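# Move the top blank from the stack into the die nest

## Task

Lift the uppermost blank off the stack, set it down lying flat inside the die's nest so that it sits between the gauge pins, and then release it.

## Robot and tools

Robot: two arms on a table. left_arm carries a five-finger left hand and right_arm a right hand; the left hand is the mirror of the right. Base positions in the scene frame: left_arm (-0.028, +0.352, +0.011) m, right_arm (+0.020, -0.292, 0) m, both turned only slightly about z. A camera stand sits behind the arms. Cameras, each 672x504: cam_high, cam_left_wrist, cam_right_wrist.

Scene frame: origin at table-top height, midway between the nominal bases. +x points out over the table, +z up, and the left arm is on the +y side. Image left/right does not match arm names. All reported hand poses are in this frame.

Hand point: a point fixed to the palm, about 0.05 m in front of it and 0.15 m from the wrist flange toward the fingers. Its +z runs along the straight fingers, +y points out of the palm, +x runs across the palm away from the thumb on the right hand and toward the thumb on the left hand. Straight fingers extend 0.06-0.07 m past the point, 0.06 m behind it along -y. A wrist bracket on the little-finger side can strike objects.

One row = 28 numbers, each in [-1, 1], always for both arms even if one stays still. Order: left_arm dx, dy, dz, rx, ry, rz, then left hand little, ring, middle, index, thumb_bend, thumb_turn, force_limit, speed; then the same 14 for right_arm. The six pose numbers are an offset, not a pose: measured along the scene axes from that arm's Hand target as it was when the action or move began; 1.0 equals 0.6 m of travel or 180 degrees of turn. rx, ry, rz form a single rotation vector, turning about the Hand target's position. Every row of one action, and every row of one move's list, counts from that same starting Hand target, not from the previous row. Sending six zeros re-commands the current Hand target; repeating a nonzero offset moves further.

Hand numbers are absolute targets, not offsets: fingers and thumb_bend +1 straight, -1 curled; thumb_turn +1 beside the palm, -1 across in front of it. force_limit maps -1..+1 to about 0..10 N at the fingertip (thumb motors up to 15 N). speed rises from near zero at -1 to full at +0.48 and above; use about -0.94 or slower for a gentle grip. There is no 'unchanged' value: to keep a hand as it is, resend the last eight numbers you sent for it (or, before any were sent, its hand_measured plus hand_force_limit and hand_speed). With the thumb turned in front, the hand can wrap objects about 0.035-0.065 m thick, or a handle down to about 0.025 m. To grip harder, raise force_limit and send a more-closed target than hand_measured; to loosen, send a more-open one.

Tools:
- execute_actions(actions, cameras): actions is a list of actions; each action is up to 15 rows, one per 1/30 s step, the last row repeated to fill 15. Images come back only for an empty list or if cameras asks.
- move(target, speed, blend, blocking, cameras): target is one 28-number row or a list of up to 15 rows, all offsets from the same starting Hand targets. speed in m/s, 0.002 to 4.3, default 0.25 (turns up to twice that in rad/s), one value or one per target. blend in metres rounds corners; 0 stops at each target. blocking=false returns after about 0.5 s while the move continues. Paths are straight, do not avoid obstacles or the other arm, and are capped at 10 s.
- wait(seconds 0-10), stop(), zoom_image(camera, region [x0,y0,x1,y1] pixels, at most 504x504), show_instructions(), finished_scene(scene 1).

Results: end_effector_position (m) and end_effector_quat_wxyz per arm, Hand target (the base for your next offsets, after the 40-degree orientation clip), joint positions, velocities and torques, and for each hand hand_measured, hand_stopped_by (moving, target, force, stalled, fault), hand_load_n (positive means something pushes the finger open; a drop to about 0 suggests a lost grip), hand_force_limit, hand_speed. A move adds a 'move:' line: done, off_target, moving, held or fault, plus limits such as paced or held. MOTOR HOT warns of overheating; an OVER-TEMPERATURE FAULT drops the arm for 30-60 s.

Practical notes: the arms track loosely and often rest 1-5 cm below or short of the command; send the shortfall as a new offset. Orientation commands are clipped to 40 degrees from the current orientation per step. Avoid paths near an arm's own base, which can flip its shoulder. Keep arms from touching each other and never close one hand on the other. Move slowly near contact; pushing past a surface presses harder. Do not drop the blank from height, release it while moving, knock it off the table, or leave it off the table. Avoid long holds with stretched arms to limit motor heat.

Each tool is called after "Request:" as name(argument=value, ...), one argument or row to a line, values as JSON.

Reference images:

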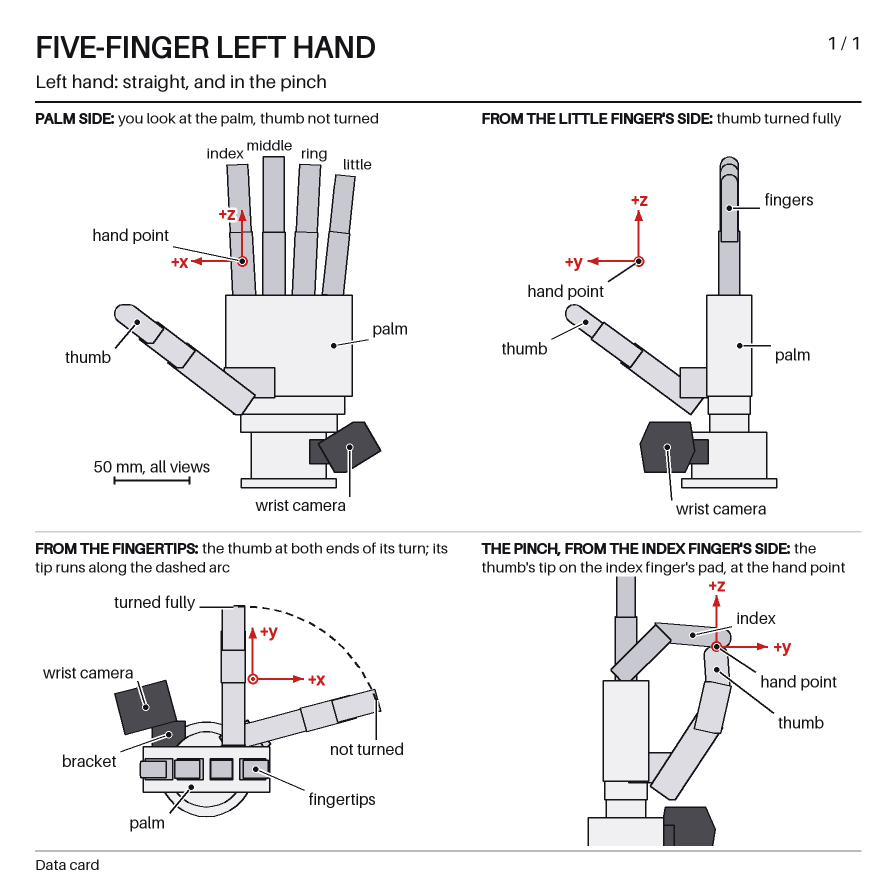

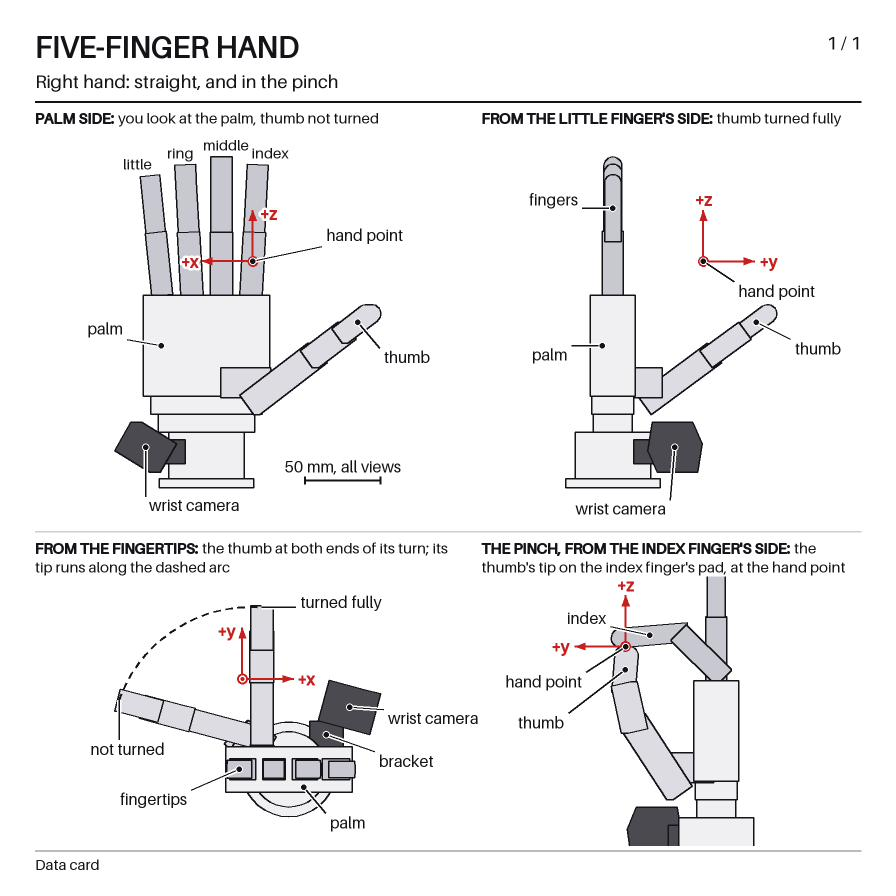

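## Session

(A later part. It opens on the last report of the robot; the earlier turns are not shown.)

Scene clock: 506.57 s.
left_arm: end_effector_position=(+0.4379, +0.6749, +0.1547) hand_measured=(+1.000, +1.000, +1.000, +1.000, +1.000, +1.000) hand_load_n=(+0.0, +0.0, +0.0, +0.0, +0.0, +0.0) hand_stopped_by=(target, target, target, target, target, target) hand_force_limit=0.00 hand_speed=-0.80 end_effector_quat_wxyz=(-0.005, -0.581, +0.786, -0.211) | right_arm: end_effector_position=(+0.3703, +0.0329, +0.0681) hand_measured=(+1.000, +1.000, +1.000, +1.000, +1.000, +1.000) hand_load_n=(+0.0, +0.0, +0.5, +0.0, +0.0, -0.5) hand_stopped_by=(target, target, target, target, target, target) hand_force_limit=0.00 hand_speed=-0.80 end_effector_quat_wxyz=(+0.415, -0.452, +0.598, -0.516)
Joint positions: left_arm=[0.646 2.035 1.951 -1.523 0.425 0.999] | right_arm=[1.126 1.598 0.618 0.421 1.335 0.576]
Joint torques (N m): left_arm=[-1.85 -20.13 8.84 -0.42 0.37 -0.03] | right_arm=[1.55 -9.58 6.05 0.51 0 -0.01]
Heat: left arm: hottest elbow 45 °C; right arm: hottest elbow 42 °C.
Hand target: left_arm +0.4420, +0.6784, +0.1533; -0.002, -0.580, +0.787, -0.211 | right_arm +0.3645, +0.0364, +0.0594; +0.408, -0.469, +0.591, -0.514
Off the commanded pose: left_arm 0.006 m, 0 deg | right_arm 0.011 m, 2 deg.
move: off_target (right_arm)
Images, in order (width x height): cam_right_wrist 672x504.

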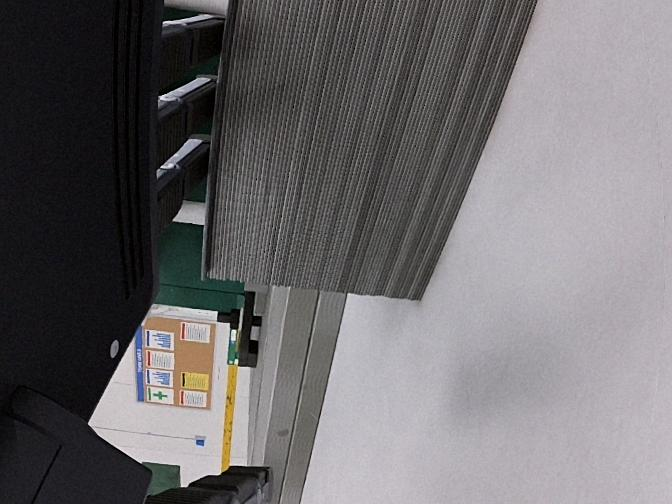

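Request:
move(
  target=[0,0,0,0,0,0,1,1,1,1,1,1,0,-0.8, -0.042,0.0095,-0.003,0,0,0,1,1,1,1,1,1,0,-0.8],
  cameras=["cam_right_wrist","cam_high"],
  speed=0.05,
)

Request:
zoom_image(
  camera="cam_right_wrist",
  region=[160, 100, 340, 310],
)

Request:
zoom_image(
  camera="cam_high",
  region=[310, 110, 450, 220],
)

Scene clock: 512.17 s.
left_arm: end_effector_position=(+0.4379, +0.6749, +0.1547) hand_measured=(+1.000, +1.000, +1.000, +1.000, +1.000, +1.000) hand_load_n=(+0.0, +0.0, +0.0, +0.0, +0.0, +0.0) hand_stopped_by=(target, target, target, target, target, target) hand_force_limit=0.00 hand_speed=-0.80 end_effector_quat_wxyz=(-0.005, -0.581, +0.786, -0.211) | right_arm: end_effector_position=(+0.3466, +0.0343, +0.0663) hand_measured=(+1.000, +1.000, +1.000, +1.000, +1.000, +1.000) hand_load_n=(-0.5, +0.0, +1.5, +0.0, +0.0, -0.5) hand_stopped_by=(target, target, target, target, target, target) hand_force_limit=0.00 hand_speed=-0.80 end_effector_quat_wxyz=(+0.413, -0.449, +0.597, -0.521)
Joint positions: left_arm=[0.646 2.035 1.951 -1.523 0.425 0.999] | right_arm=[1.189 1.578 0.629 0.203 1.399 0.765]
Joint torques (N m): left_arm=[-1.79 -20.13 8.84 -0.42 0.37 -0.03] | right_arm=[1.85 -9.11 6.31 0.32 -0.37 -0.01]
Heat: left arm: hottest elbow 46 °C; right arm: hottest elbow 41 °C.
Hand target: left_arm +0.4420, +0.6784, +0.1533; -0.002, -0.580, +0.787, -0.211 | right_arm +0.3393, +0.0420, +0.0576; +0.408, -0.469, +0.591, -0.514
Off the commanded pose: left_arm 0.006 m, 0 deg | right_arm 0.014 m, 3 deg.
move: off_target (right_arm)
Images, in order (width x height): cam_high 672x504, cam_right_wrist 672x504.

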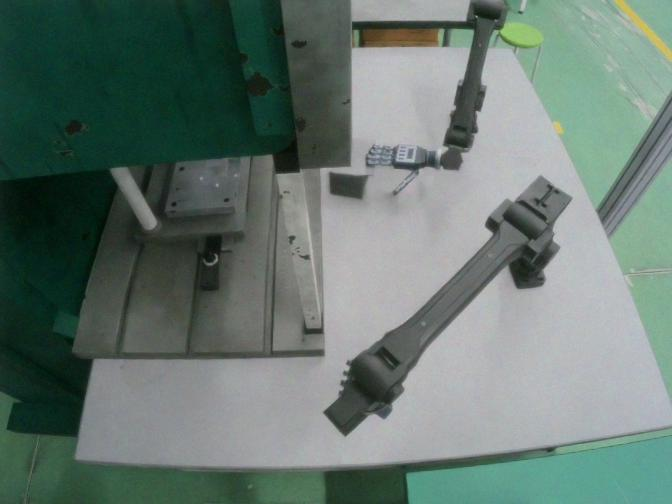

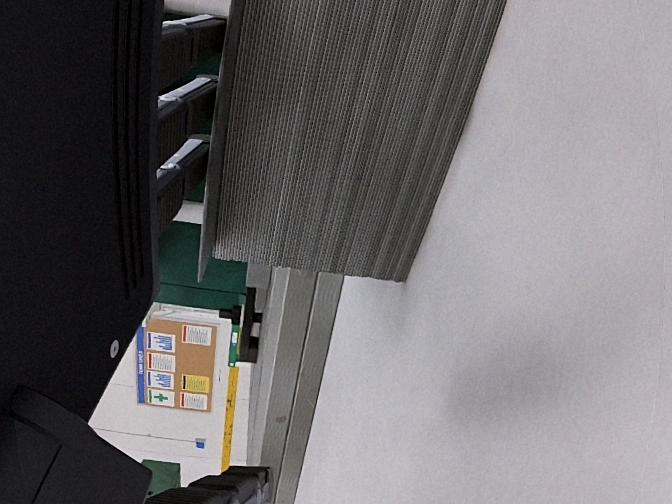

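Scaled by 2.400 from the camera's 672x504 image, which has a finer 960x720 frame.

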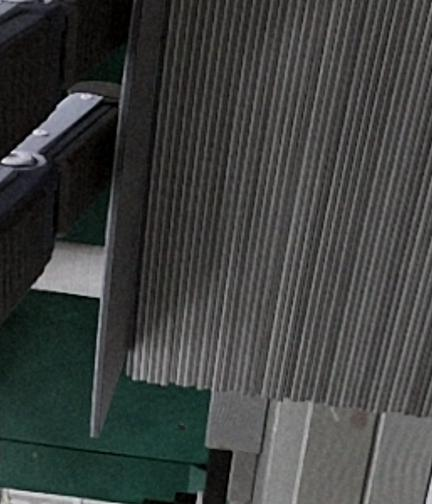

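Scaled by 3.600 from the camera's 672x504 image, which has a finer 960x720 frame.

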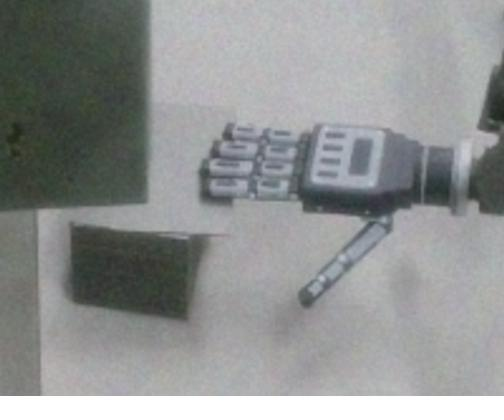

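Request:
move(
  target=[
    [0,0,0,0,0,0,1,1,1,1,1,1,0,-0.8, -0.018,0.002,0,0,0,0,1,1,1,1,1,1,0,-0.8],
    [0,0,0,0,0,0,1,1,1,1,1,1,0,-0.8, -0.018,0.002,0.05,0,0,0,1,1,1,1,1,1,0,-0.8],
  ],
  cameras=["cam_right_wrist","cam_high"],
  speed=0.05,
)

Request:
zoom_image(
  camera="cam_right_wrist",
  region=[160, 60, 400, 310],
)

Request:
zoom_image(
  camera="cam_high",
  region=[310, 110, 450, 220],
)

Scene clock: 563.27 s.
left_arm: end_effector_position=(+0.4379, +0.6749, +0.1547) hand_measured=(+1.000, +1.000, +1.000, +1.000, +1.000, +1.000) hand_load_n=(+0.0, +0.0, +0.0, +0.0, +0.0, +0.0) hand_stopped_by=(target, target, target, target, target, target) hand_force_limit=0.00 hand_speed=-0.80 end_effector_quat_wxyz=(-0.005, -0.581, +0.786, -0.211) | right_arm: end_effector_position=(+0.3265, +0.0258, +0.0707) hand_measured=(+1.000, +1.000, +1.000, +1.000, +1.000, +1.000) hand_load_n=(+0.0, +0.0, +0.0, +0.0, +0.0, +0.0) hand_stopped_by=(target, target, target, target, target, target) hand_force_limit=0.00 hand_speed=-0.80 end_effector_quat_wxyz=(+0.391, -0.480, +0.583, -0.527)
Joint positions: left_arm=[0.646 2.035 1.951 -1.523 0.425 0.999] | right_arm=[1.225 1.516 0.639 -0.061 1.396 0.88]
Joint torques (N m): left_arm=[-1.85 -20.13 8.84 -0.4 0.37 -0.03] | right_arm=[1.55 -10.81 9.17 0.46 0.68 0.1]
Heat: left arm: hottest elbow 46 °C; right arm: hottest elbow 41 °C.
Hand target: left_arm +0.4420, +0.6784, +0.1533; -0.002, -0.580, +0.787, -0.211 | right_arm +0.3284, +0.0434, +0.0876; +0.409, -0.469, +0.591, -0.514
Off the commanded pose: left_arm 0.006 m, 0 deg | right_arm 0.024 m, 3 deg.
move: off_target (right_arm)
Images, in order (width x height): cam_high 672x504, cam_right_wrist 672x504.

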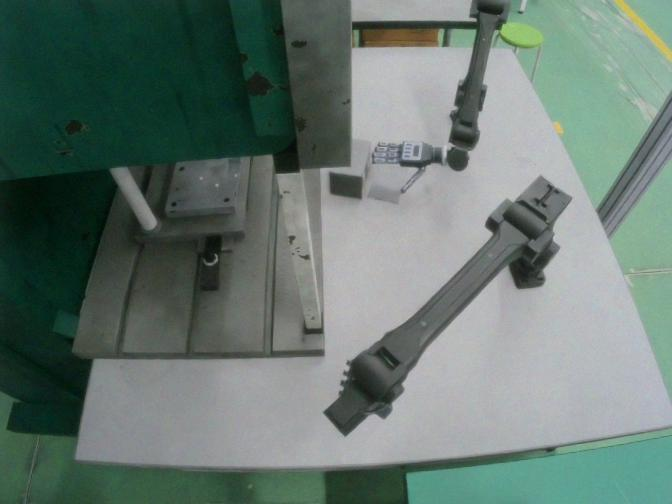

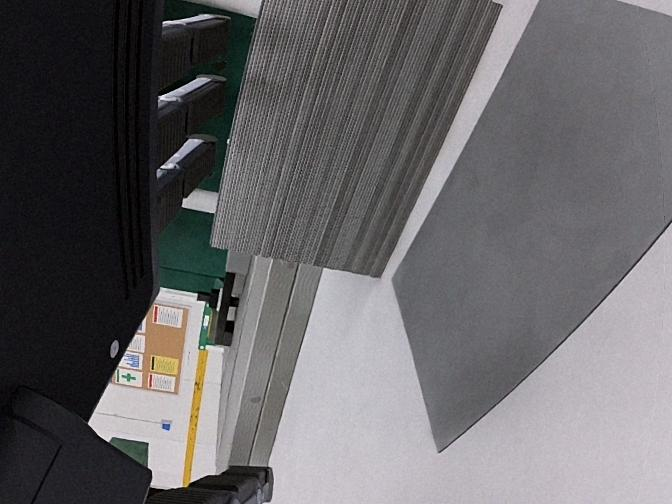

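Scaled by 2.016 from the camera's 672x504 image, which has a finer 960x720 frame.

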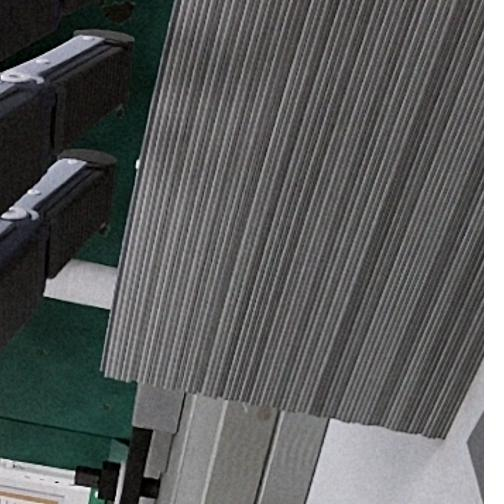

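Scaled by 3.600 from the camera's 672x504 image, which has a finer 960x720 frame.

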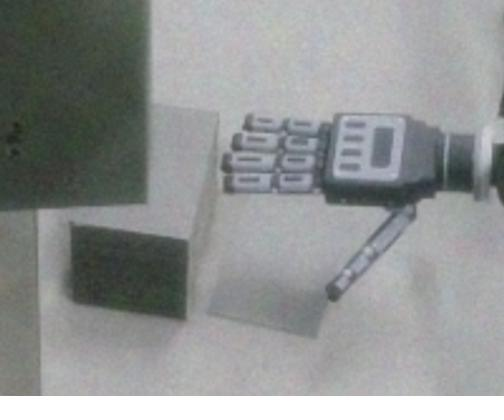

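Request:
zoom_image(
  camera="cam_right_wrist",
  region=[380, 200, 672, 470],
)

Scaled by 1.726 from the camera's 672x504 image, which has a finer 960x720 frame.

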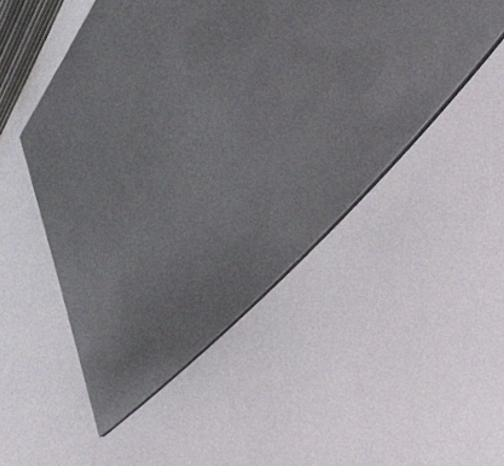

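Request:
move(
  target=[
    [-0.05,-0.1,0.25,-0.01,-0.08,0.02,1,1,1,1,1,1,0,-0.8, -0.02,0,0.22,0,0,0,1,1,1,1,1,1,0,-0.8],
    [-0.153,-0.547,0.295,-0.0284,-0.35,0.0761,1,1,1,1,1,1,0,-0.8, -0.18,-0.622,0.27,0,0,0,1,1,1,1,1,1,0,-0.8],
  ],
  cameras=["all"],
  speed=0.3,
  blend=0.04,
)

Scene clock: 729.00 s.
left_arm: end_effector_position=(+0.3499, +0.3534, +0.3295) hand_measured=(+1.000, +1.000, +1.000, +1.000, +1.000, +1.000) hand_load_n=(+0.0, +0.0, +0.0, +0.0, +0.0, +0.0) hand_stopped_by=(target, target, target, target, target, target) hand_force_limit=0.00 hand_speed=-0.80 end_effector_quat_wxyz=(+0.407, -0.471, +0.594, -0.509) | right_arm: end_effector_position=(+0.2206, -0.3261, +0.2460) hand_measured=(+1.000, +1.000, +1.000, +1.000, +1.000, +1.000) hand_load_n=(+0.0, +0.0, +0.0, +0.0, +0.0, +0.0) hand_stopped_by=(target, target, target, target, target, target) hand_force_limit=0.00 hand_speed=-0.80 end_effector_quat_wxyz=(+0.423, -0.494, +0.608, -0.456)
Joint positions: left_arm=[0.29 0.658 0.671 -0.189 0.555 0.098] | right_arm=[-1.098 -0.007 0.48 -0.873 -0.923 -0.247]
Joint velocities: left_arm=[within noise] | right_arm=[-0.132 0.034 -0.012 0.012 -0.183 -0.095]
Joint torques (N m): left_arm=[-2.49 -3.02 8.58 1.78 0.04 -0.13] | right_arm=[0.38 3.66 9.4 2.48 -0.43 -0.17]
Heat: left arm: hottest elbow 47 °C; right arm: hottest elbow 46 °C.
Hand target: left_arm +0.3501, +0.3501, +0.3303; +0.408, -0.469, +0.591, -0.514 | right_arm +0.2204, -0.3298, +0.2497; +0.409, -0.469, +0.591, -0.514
Off the commanded pose: left_arm 0.003 m, 1 deg | right_arm 0.005 m, 8 deg.
joint sent to its limit (right arm) — joint 2 (shoulder), lower limit.
move: moving (right_arm; no rest 5 s after the path's end)

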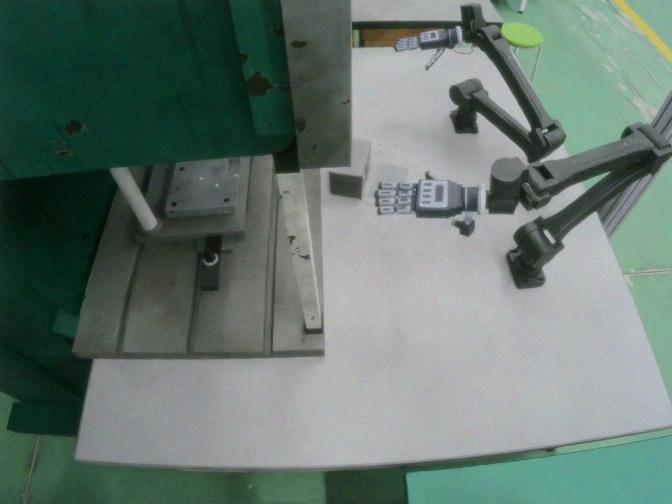

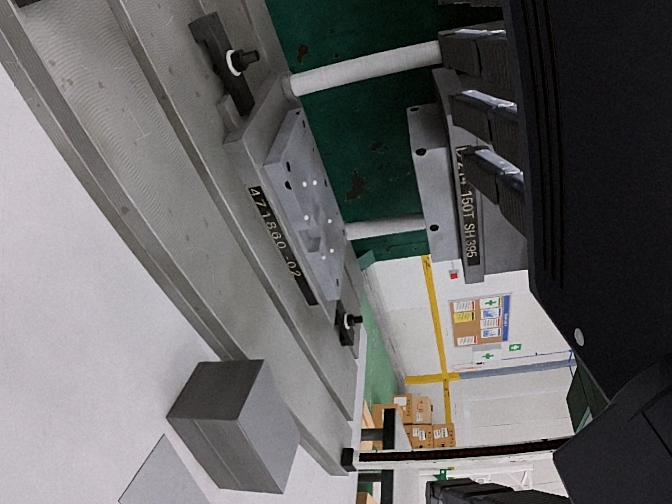

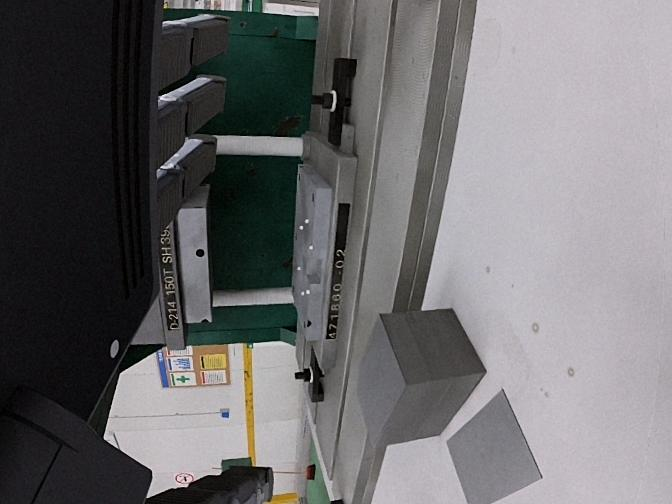

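Request:
move(
  target=[
    [0.0,-0.583,-0.08,0,0,0,1,1,1,1,1,1,0,-0.8, 0.13,0,0,0,0,0,1,1,1,1,1,1,0,-0.8],
    [0.032,-0.648,-0.317,0,0,0,1,1,1,1,1,1,0,-0.8, 0.13,0,0,0,0,0,1,1,1,1,1,1,0,-0.8],
  ],
  cameras=["all"],
  speed=0.3,
  blend=0.04,
)

Request:
zoom_image(
  camera="cam_high",
  region=[310, 110, 450, 220],
)

Scene clock: 740.03 s.
left_arm: end_effector_position=(+0.3709, -0.0343, +0.1433) hand_measured=(+1.000, +1.000, +1.000, +1.000, +1.000, +1.000) hand_load_n=(+0.0, +0.0, +0.0, +0.0, +0.0, +0.0) hand_stopped_by=(target, target, target, target, target, target) hand_force_limit=0.00 hand_speed=-0.80 end_effector_quat_wxyz=(+0.408, -0.472, +0.590, -0.513) | right_arm: end_effector_position=(+0.2939, -0.3325, +0.2456) hand_measured=(+1.000, +1.000, +1.000, +1.000, +1.000, +1.000) hand_load_n=(-0.5, +0.0, +0.0, +0.0, +0.0, -0.5) hand_stopped_by=(target, target, target, target, target, target) hand_force_limit=0.00 hand_speed=-0.80 end_effector_quat_wxyz=(+0.401, -0.471, +0.593, -0.515)
Joint positions: left_arm=[-0.994 1.482 0.659 0.635 -0.713 -0.128] | right_arm=[-0.283 0.108 0.39 -0.43 -0.045 -0.016]
Joint torques (N m): left_arm=[-2.49 -10.17 6.52 1.77 -0.21 0.02] | right_arm=[2.08 4.07 10.52 2.82 0.13 0.07]
Heat: left arm: hottest elbow 46 °C; right arm: hottest elbow 47 °C.
Hand target: left_arm +0.3694, -0.0386, +0.1400; +0.408, -0.469, +0.591, -0.514 | right_arm +0.2984, -0.3299, +0.2497; +0.408, -0.469, +0.591, -0.514
Off the commanded pose: left_arm 0.006 m, 0 deg | right_arm 0.007 m, 1 deg.
move: done

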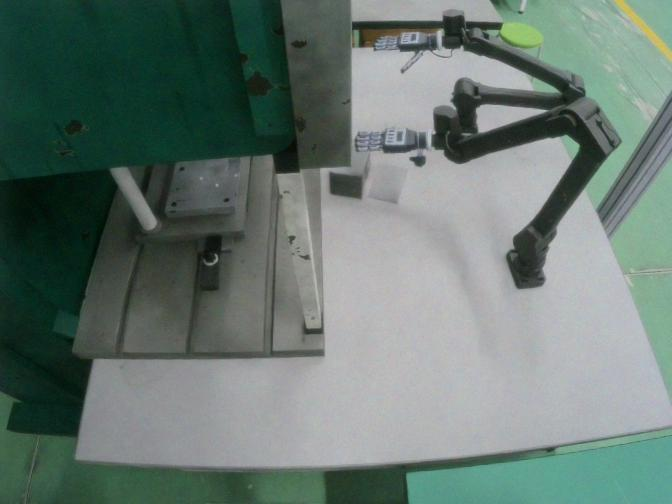

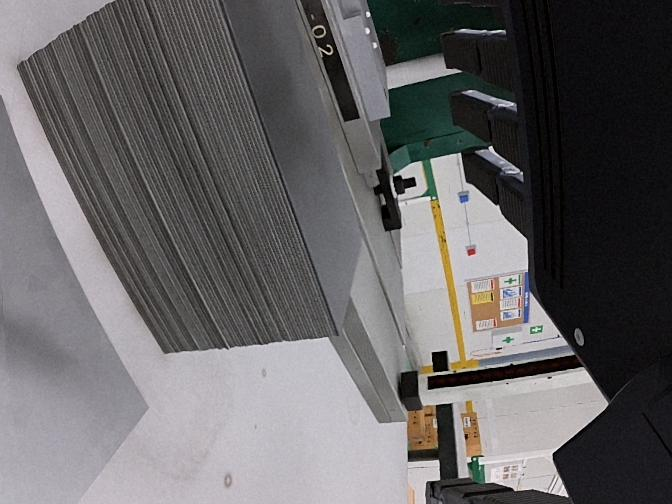

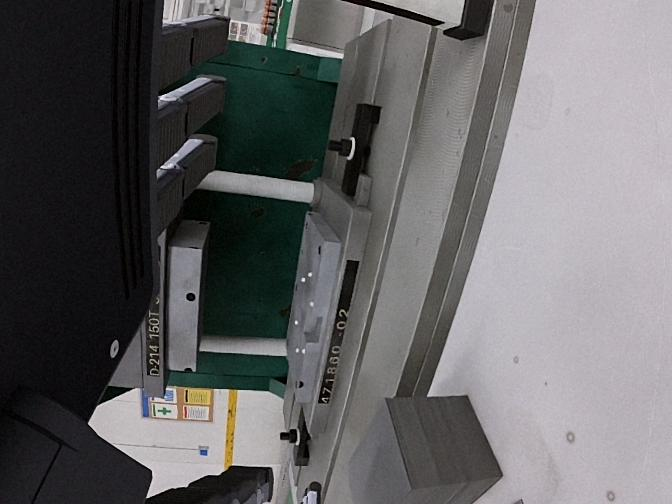

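Scaled by 3.600 from the camera's 672x504 image, which has a finer 960x720 frame.

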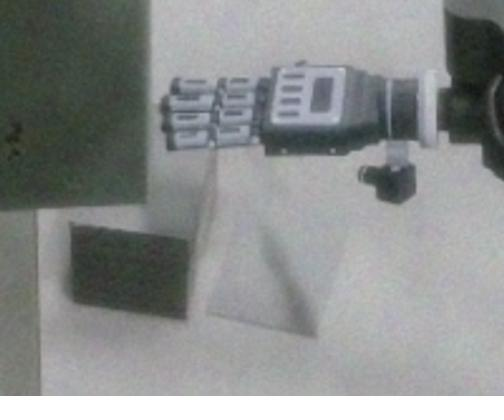

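Request:
move(
  target=[
    [-0.006,-0.024,-0.1,0,0,0,1,1,1,1,1,1,0,-0.8, 0,0,0,0,0,0,1,1,1,1,1,1,0,-0.8],
    [-0.006,-0.024,-0.131,0,0,0,1,1,1,1,1,1,0,-0.8, 0,0,0,0,0,0,1,1,1,1,1,1,0,-0.8],
  ],
  cameras=["cam_high","cam_left_wrist"],
  speed=[0.15,0.05],
)

Request:
zoom_image(
  camera="cam_high",
  region=[310, 110, 450, 220],
)

Scene clock: 766.20 s.
left_arm: end_effector_position=(+0.3698, -0.0525, +0.0742) hand_measured=(+1.000, +1.000, +1.000, +1.000, +1.000, +1.000) hand_load_n=(+0.0, +0.0, +0.0, +0.0, +0.0, -0.5) hand_stopped_by=(target, target, target, target, target, target) hand_force_limit=0.00 hand_speed=-0.80 end_effector_quat_wxyz=(+0.409, -0.471, +0.585, -0.519) | right_arm: end_effector_position=(+0.2939, -0.3325, +0.2456) hand_measured=(+1.000, +1.000, +1.000, +1.000, +1.000, +1.000) hand_load_n=(+0.0, -0.5, -0.5, +0.0, +0.0, +0.0) hand_stopped_by=(target, target, target, target, target, target) hand_force_limit=0.00 hand_speed=-0.80 end_effector_quat_wxyz=(+0.401, -0.471, +0.593, -0.515)
Joint positions: left_arm=[-1.023 1.718 0.649 0.896 -0.742 -0.128] | right_arm=[-0.283 0.108 0.39 -0.43 -0.045 -0.016]
Joint torques (N m): left_arm=[-2.43 -11.05 4.46 1.61 -0.15 -0.05] | right_arm=[2.02 3.72 10.36 2.86 0.12 0.07]
Heat: left arm: hottest elbow 43 °C; right arm: hottest elbow 50 °C.
Hand target: left_arm +0.3657, -0.0531, +0.0614; +0.407, -0.469, +0.591, -0.514 | right_arm +0.2984, -0.3299, +0.2497; +0.408, -0.469, +0.591, -0.514
Off the commanded pose: left_arm 0.013 m, 1 deg | right_arm 0.007 m, 1 deg.
move: off_target (left_arm)
Images, in order (width x height): cam_high 672x504, cam_left_wrist 672x504.

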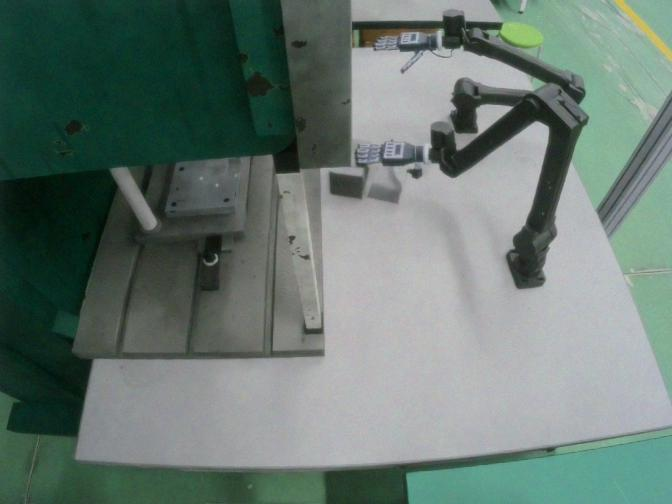

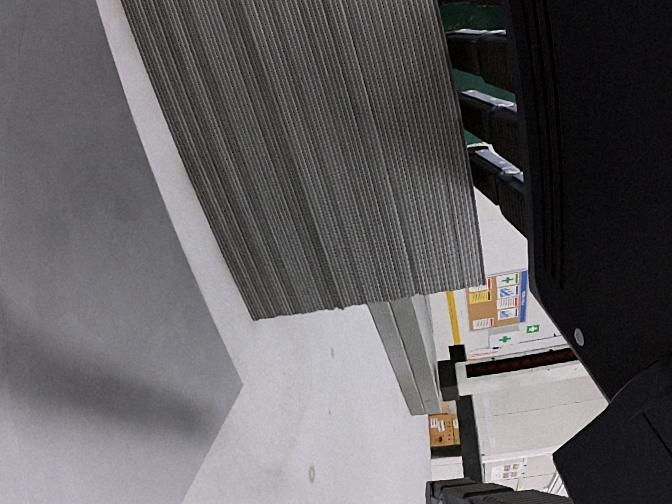

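Scaled by 3.600 from the camera's 672x504 image, which has a finer 960x720 frame.

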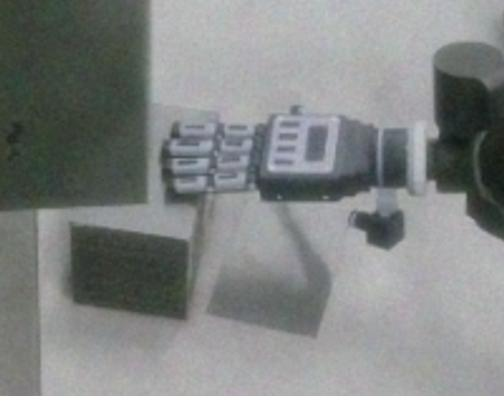

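Request:
move(
  target=[-0.033,0.0075,0,0,0,0,1,1,1,1,1,1,0,-0.8, 0,0,0,0,0,0,1,1,1,1,1,1,0,-0.8],
  cameras=["cam_left_wrist"],
  speed=0.05,
)

Request:
zoom_image(
  camera="cam_left_wrist",
  region=[380, 120, 540, 320],
)

Scene clock: 770.63 s.
left_arm: end_effector_position=(+0.3541, -0.0507, +0.0723) hand_measured=(+1.000, +1.000, +1.000, +1.000, +1.000, +1.000) hand_load_n=(+0.0, +0.0, +0.0, +0.0, +0.0, +0.0) hand_stopped_by=(target, target, target, target, target, target) hand_force_limit=0.00 hand_speed=-0.80 end_effector_quat_wxyz=(+0.411, -0.470, +0.583, -0.520) | right_arm: end_effector_position=(+0.2939, -0.3325, +0.2456) hand_measured=(+1.000, +1.000, +1.000, +1.000, +1.000, +1.000) hand_load_n=(+0.0, +0.0, +0.0, +0.0, +0.0, +0.0) hand_stopped_by=(target, target, target, target, target, target) hand_force_limit=0.00 hand_speed=-0.80 end_effector_quat_wxyz=(+0.401, -0.471, +0.593, -0.515)
Joint positions: left_arm=[-1.056 1.71 0.62 0.918 -0.779 -0.13] | right_arm=[-0.283 0.108 0.39 -0.43 -0.045 -0.016]
Joint torques (N m): left_arm=[-2.67 -11.87 3.51 1.11 -0.11 -0.08] | right_arm=[1.73 4.25 10.51 2.85 0.13 0.08]
Heat: left arm: hottest elbow 43 °C; right arm: hottest elbow 50 °C.
Hand target: left_arm +0.3460, -0.0486, +0.0615; +0.408, -0.469, +0.591, -0.514 | right_arm +0.2984, -0.3299, +0.2497; +0.408, -0.469, +0.591, -0.514
Off the commanded pose: left_arm 0.014 m, 1 deg | right_arm 0.007 m, 1 deg.
move: off_target (left_arm)
Images, in order (width x height): cam_left_wrist 672x504.

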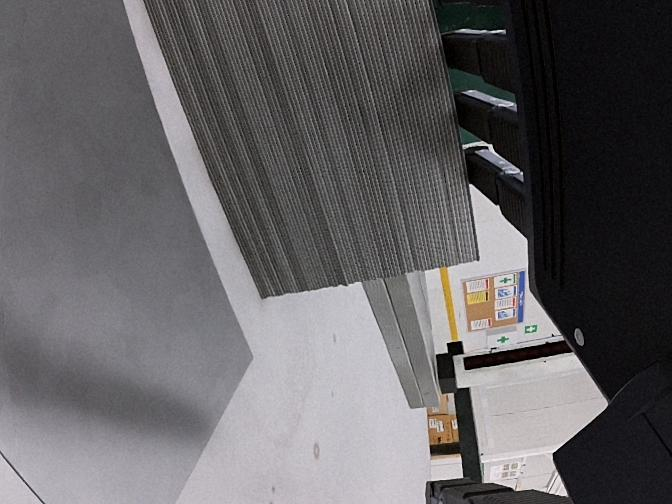

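Scaled by 2.520 from the camera's 672x504 image, which has a finer 960x720 frame.

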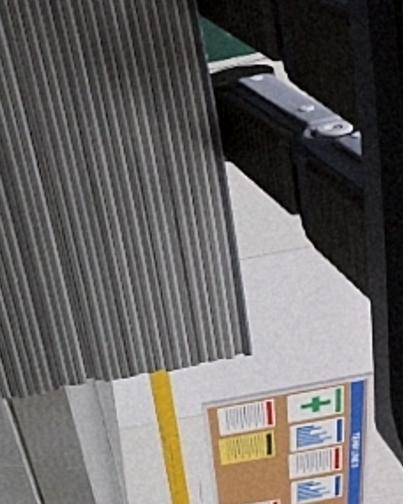

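Request:
move(
  target=[
    [-0.02,0.01,0.1,0,0,0,1,1,1,1,1,1,0,-0.8, 0,0,0,0,0,0,1,1,1,1,1,1,0,-0.8],
    [-0.168,0.039,0.2,0.0585,0.1974,-0.0376,1,1,1,1,1,1,0,-0.8, 0,0,0,0,0,0,1,1,1,1,1,1,0,-0.8],
    [-0.168,0.039,0.03,0.0585,0.1974,-0.0376,1,1,1,1,1,1,0,-0.8, 0,0,0,0,0,0,1,1,1,1,1,1,0,-0.8],
  ],
  cameras=["cam_high","cam_left_wrist"],
  speed=0.2,
  blend=[0.02,0.03,0],
)

Request:
zoom_image(
  camera="cam_high",
  region=[310, 110, 450, 220],
)

Scene clock: 843.80 s.
left_arm: end_effector_position=(+0.2411, -0.0241, +0.0825) hand_measured=(+1.000, +1.000, +1.000, +1.000, +1.000, +1.000) hand_load_n=(+0.0, +0.0, +0.0, +0.0, +0.0, +0.0) hand_stopped_by=(target, target, target, target, target, target) hand_force_limit=0.00 hand_speed=-0.80 end_effector_quat_wxyz=(+0.220, -0.523, +0.762, -0.313) | right_arm: end_effector_position=(+0.2939, -0.3325, +0.2456) hand_measured=(+1.000, +1.000, +1.000, +1.000, +1.000, +1.000) hand_load_n=(+0.0, -0.5, +0.0, +0.0, +0.0, +0.0) hand_stopped_by=(target, target, target, target, target, target) hand_force_limit=0.00 hand_speed=-0.80 end_effector_quat_wxyz=(+0.401, -0.471, +0.593, -0.515)
Joint positions: left_arm=[-1.071 1.337 0.773 -0.341 -0.451 -0.497] | right_arm=[-0.283 0.108 0.39 -0.43 -0.045 -0.016]
Joint torques (N m): left_arm=[-1.2 -9.29 7.34 1.2 -0.25 -0.11] | right_arm=[1.61 4.07 10.5 2.86 0.12 0.06]
Heat: left arm: hottest shoulder 41 °C; right arm: hottest elbow 53 °C.
Hand target: left_arm +0.2451, -0.0251, +0.0794; +0.218, -0.529, +0.757, -0.314 | right_arm +0.2984, -0.3299, +0.2497; +0.408, -0.469, +0.591, -0.514
Off the commanded pose: left_arm 0.005 m, 1 deg | right_arm 0.007 m, 1 deg.
move: done
Images, in order (width x height): cam_high 672x504, cam_left_wrist 672x504.

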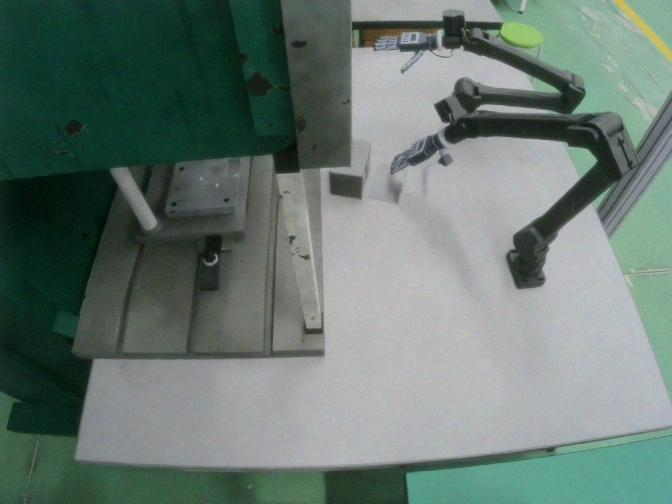

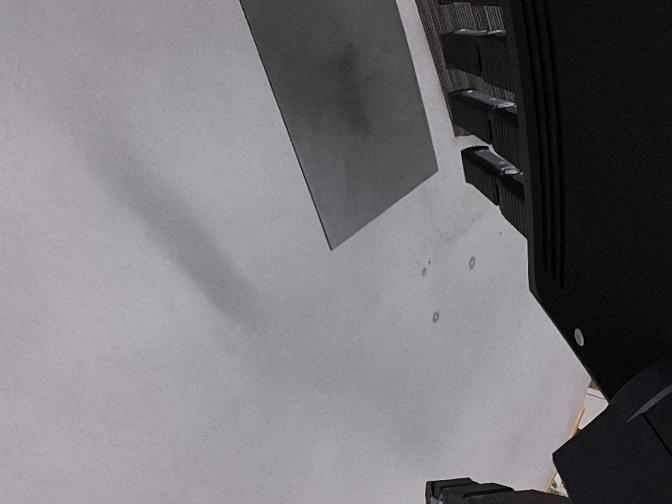

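Scaled by 3.600 from the camera's 672x504 image, which has a finer 960x720 frame.

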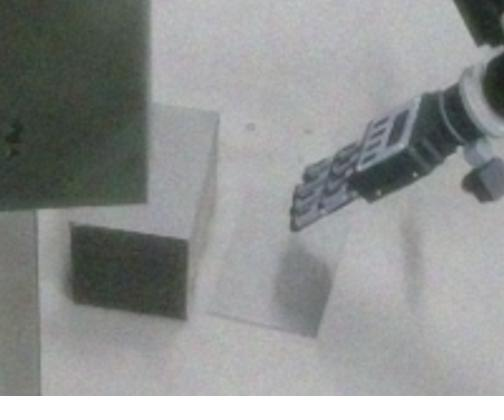

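Request:
move(
  target=[
    [0.008,-0.02,-0.06,0,0,0,1,1,1,1,1,1,0,-0.8, 0,0,0,0,0,0,1,1,1,1,1,1,0,-0.8],
    [0.008,-0.02,-0.1,0,0,0,1,1,1,1,1,1,0,-0.8, 0,0,0,0,0,0,1,1,1,1,1,1,0,-0.8],
  ],
  cameras=["cam_high","cam_left_wrist"],
  speed=[0.1,0.05],
)

Request:
zoom_image(
  camera="cam_high",
  region=[310, 110, 450, 220],
)

Scene clock: 865.00 s.
left_arm: end_effector_position=(+0.2496, -0.0383, +0.0277) hand_measured=(+1.000, +1.000, +1.000, +1.000, +1.000, +1.000) hand_load_n=(+0.0, +0.0, +0.0, +0.0, +0.0, +0.0) hand_stopped_by=(target, target, target, target, target, target) hand_force_limit=0.00 hand_speed=-0.80 end_effector_quat_wxyz=(+0.219, -0.524, +0.759, -0.318) | right_arm: end_effector_position=(+0.2939, -0.3325, +0.2456) hand_measured=(+1.000, +1.000, +1.000, +1.000, +1.000, +1.000) hand_load_n=(+0.0, +0.0, +0.0, +0.0, +0.0, -0.5) hand_stopped_by=(target, target, target, target, target, target) hand_force_limit=0.00 hand_speed=-0.80 end_effector_quat_wxyz=(+0.401, -0.471, +0.593, -0.515)
Joint positions: left_arm=[-1.071 1.484 0.737 -0.149 -0.451 -0.501] | right_arm=[-0.283 0.108 0.39 -0.43 -0.045 -0.016]
Joint torques (N m): left_arm=[-1.67 -9.99 6.09 1.25 -0.37 -0.12] | right_arm=[2.37 3.96 10.44 2.97 0.13 0.07]
Heat: left arm: hottest elbow 41 °C; right arm: hottest elbow 53 °C.
Hand target: left_arm +0.2499, -0.0373, +0.0195; +0.218, -0.529, +0.757, -0.314 | right_arm +0.2984, -0.3299, +0.2497; +0.408, -0.469, +0.591, -0.514
Off the commanded pose: left_arm 0.008 m, 1 deg | right_arm 0.007 m, 1 deg.
move: done
Images, in order (width x height): cam_high 672x504, cam_left_wrist 672x504.

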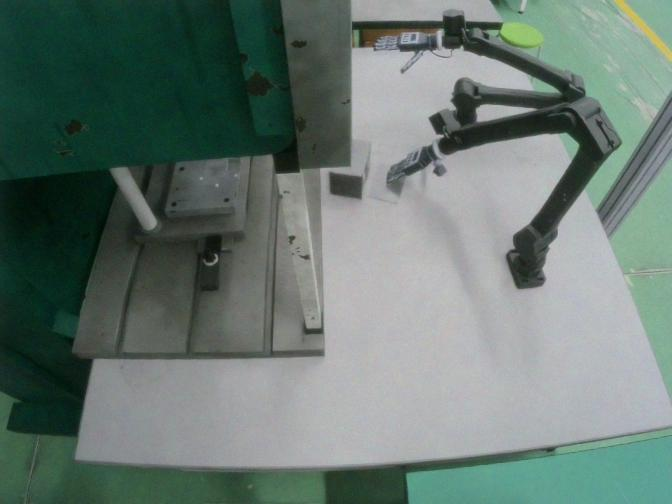

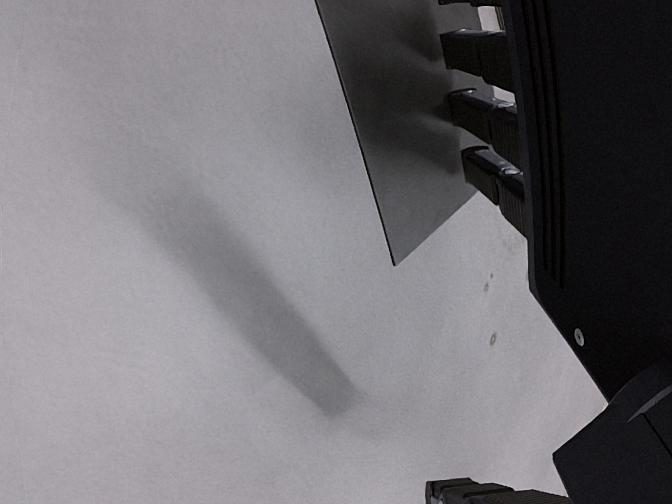

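Scaled by 3.600 from the camera's 672x504 image, which has a finer 960x720 frame.

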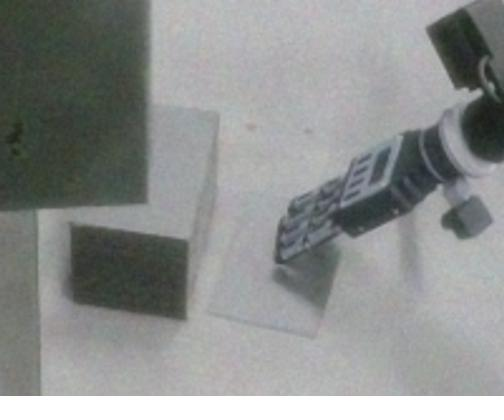

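Request:
move(
  target=[
    [0.0,0.03,0.0,0,0,0,1,1,1,1,1,1,0,-0.8, 0,0,0,0,0,0,1,1,1,1,1,1,0,-0.8],
    [0.0,0.03,-0.04,0,0,0,1,1,1,1,1,1,0,-0.8, 0,0,0,0,0,0,1,1,1,1,1,1,0,-0.8],
  ],
  cameras=["cam_high","cam_left_wrist"],
  speed=[0.1,0.05],
)

Request:
zoom_image(
  camera="cam_high",
  region=[340, 130, 450, 220],
)

Scene clock: 874.13 s.
left_arm: end_effector_position=(+0.2547, -0.0323, +0.0221) hand_measured=(+1.000, +1.000, +1.000, +1.000, +1.000, +1.000) hand_load_n=(+0.0, +0.0, +0.0, +0.0, +0.0, +0.0) hand_stopped_by=(target, target, target, target, target, target) hand_force_limit=0.00 hand_speed=-0.80 end_effector_quat_wxyz=(+0.217, -0.531, +0.744, -0.342) | right_arm: end_effector_position=(+0.2939, -0.3325, +0.2456) hand_measured=(+1.000, +1.000, +1.000, +1.000, +1.000, +1.000) hand_load_n=(+0.0, +0.0, +0.0, +0.0, +0.0, +0.0) hand_stopped_by=(target, target, target, target, target, target) hand_force_limit=0.00 hand_speed=-0.80 end_effector_quat_wxyz=(+0.401, -0.471, +0.593, -0.515)
Joint positions: left_arm=[-1.052 1.48 0.683 -0.042 -0.443 -0.501] | right_arm=[-0.283 0.108 0.39 -0.43 -0.045 -0.016]
Joint torques (N m): left_arm=[-1.14 -8.23 4.96 0.96 -0.04 0.07] | right_arm=[1.9 3.66 10.43 2.88 0.11 0.08]
Heat: left arm: hottest shoulder 40 °C; right arm: hottest elbow 53 °C.
Hand target: left_arm +0.2499, -0.0192, -0.0045; +0.218, -0.529, +0.757, -0.314 | right_arm +0.2984, -0.3299, +0.2497; +0.408, -0.469, +0.591, -0.514
Off the commanded pose: left_arm 0.030 m, 4 deg | right_arm 0.007 m, 1 deg.
move: off_target (left_arm)
Images, in order (width x height): cam_high 672x504, cam_left_wrist 672x504.

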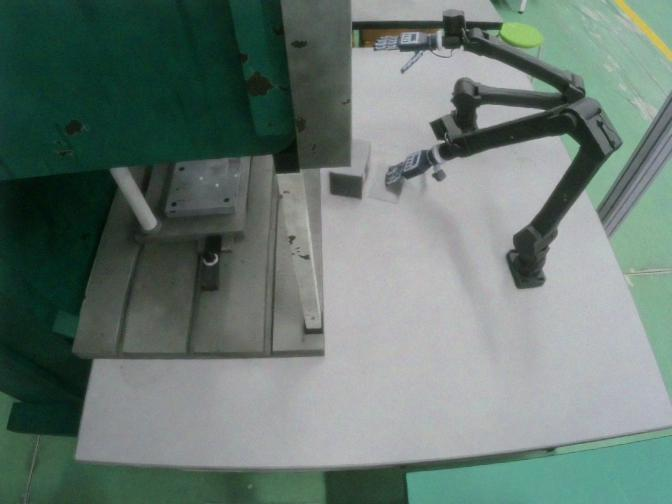

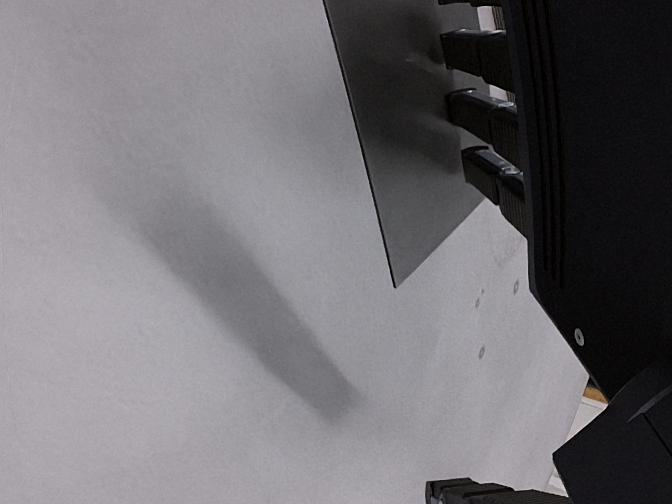

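Scaled by 4.582 from the camera's 672x504 image, which has a finer 960x720 frame.

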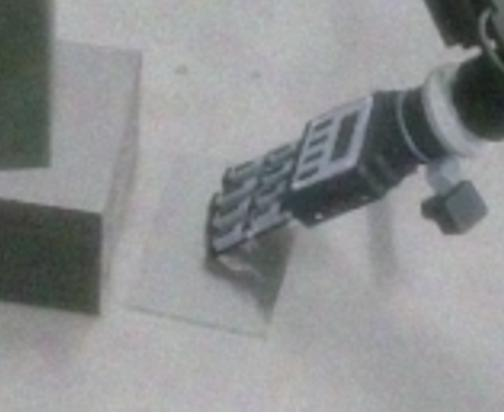

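Request:
move(
  target=[
    [0.0,0.0,0.08,0,0,0,1,1,1,1,1,1,0,-0.8, 0,0,0,0,0,0,1,1,1,1,1,1,0,-0.8],
    [0.0,0.03,0.08,0,0,0,1,1,1,1,1,1,0,-0.8, 0,0,0,0,0,0,1,1,1,1,1,1,0,-0.8],
    [0.0,0.03,0.02,0,0,0,1,1,1,1,1,1,0,-0.8, 0,0,0,0,0,0,1,1,1,1,1,1,0,-0.8],
  ],
  cameras=["cam_high","cam_left_wrist"],
  speed=[0.1,0.1,0.05],
)

Request:
zoom_image(
  camera="cam_high",
  region=[340, 130, 450, 220],
)

Scene clock: 888.23 s.
left_arm: end_effector_position=(+0.2523, -0.0090, +0.0240) hand_measured=(+1.000, +1.000, +1.000, +1.000, +1.000, +1.000) hand_load_n=(+0.0, +0.0, +0.0, +0.0, +0.0, +0.0) hand_stopped_by=(target, target, target, target, target, target) hand_force_limit=0.00 hand_speed=-0.80 end_effector_quat_wxyz=(+0.216, -0.532, +0.749, -0.330) | right_arm: end_effector_position=(+0.2939, -0.3325, +0.2456) hand_measured=(+1.000, +1.000, +1.000, +1.000, +1.000, +1.000) hand_load_n=(+0.0, -0.5, +0.0, +0.0, +0.0, -0.5) hand_stopped_by=(target, target, target, target, target, target) hand_force_limit=0.00 hand_speed=-0.80 end_effector_quat_wxyz=(+0.401, -0.471, +0.593, -0.515)
Joint positions: left_arm=[-1.021 1.429 0.646 -0.072 -0.423 -0.478] | right_arm=[-0.283 0.108 0.39 -0.43 -0.045 -0.016]
Joint torques (N m): left_arm=[-1.32 -8.06 5.44 1.02 -0.17 0.09] | right_arm=[1.67 3.96 10.5 2.95 0.11 0.05]
Heat: left arm: hottest elbow 40 °C; right arm: hottest elbow 53 °C.
Hand target: left_arm +0.2500, -0.0011, +0.0074; +0.218, -0.529, +0.757, -0.314 | right_arm +0.2984, -0.3299, +0.2497; +0.408, -0.469, +0.591, -0.514
Off the commanded pose: left_arm 0.018 m, 2 deg | right_arm 0.007 m, 1 deg.
move: off_target (left_arm)
Images, in order (width x height): cam_high 672x504, cam_left_wrist 672x504.

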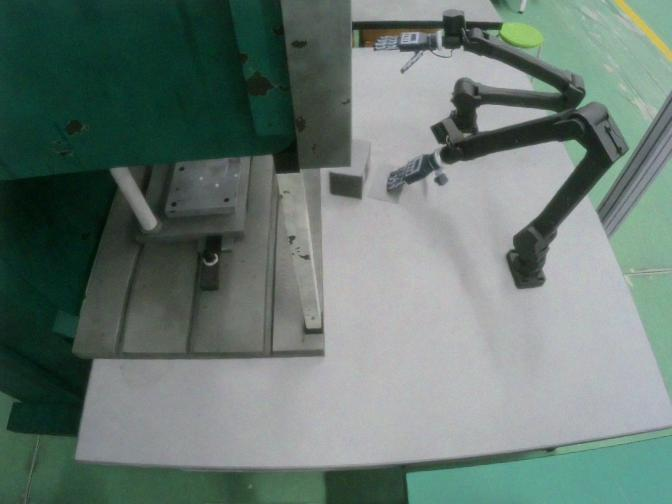

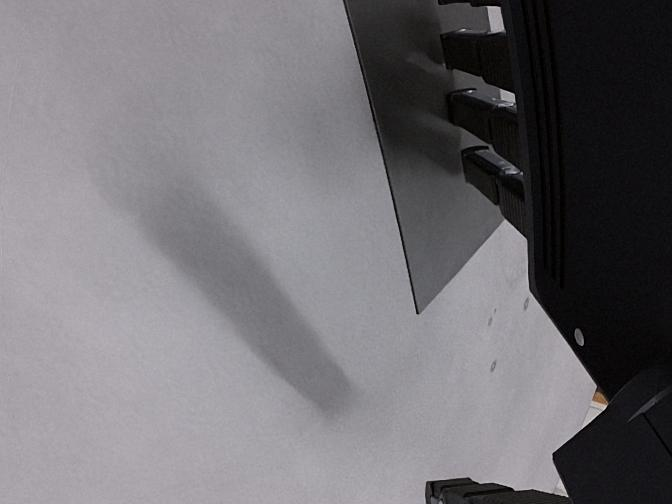

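Scaled by 4.582 from the camera's 672x504 image, which has a finer 960x720 frame.

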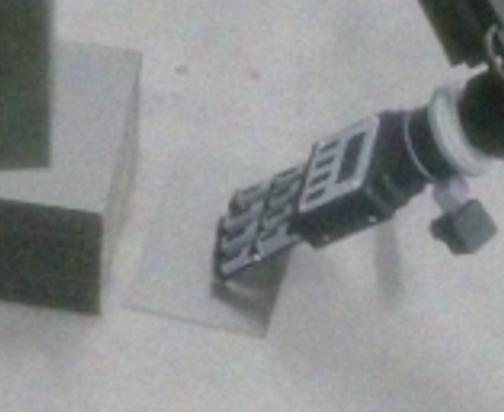

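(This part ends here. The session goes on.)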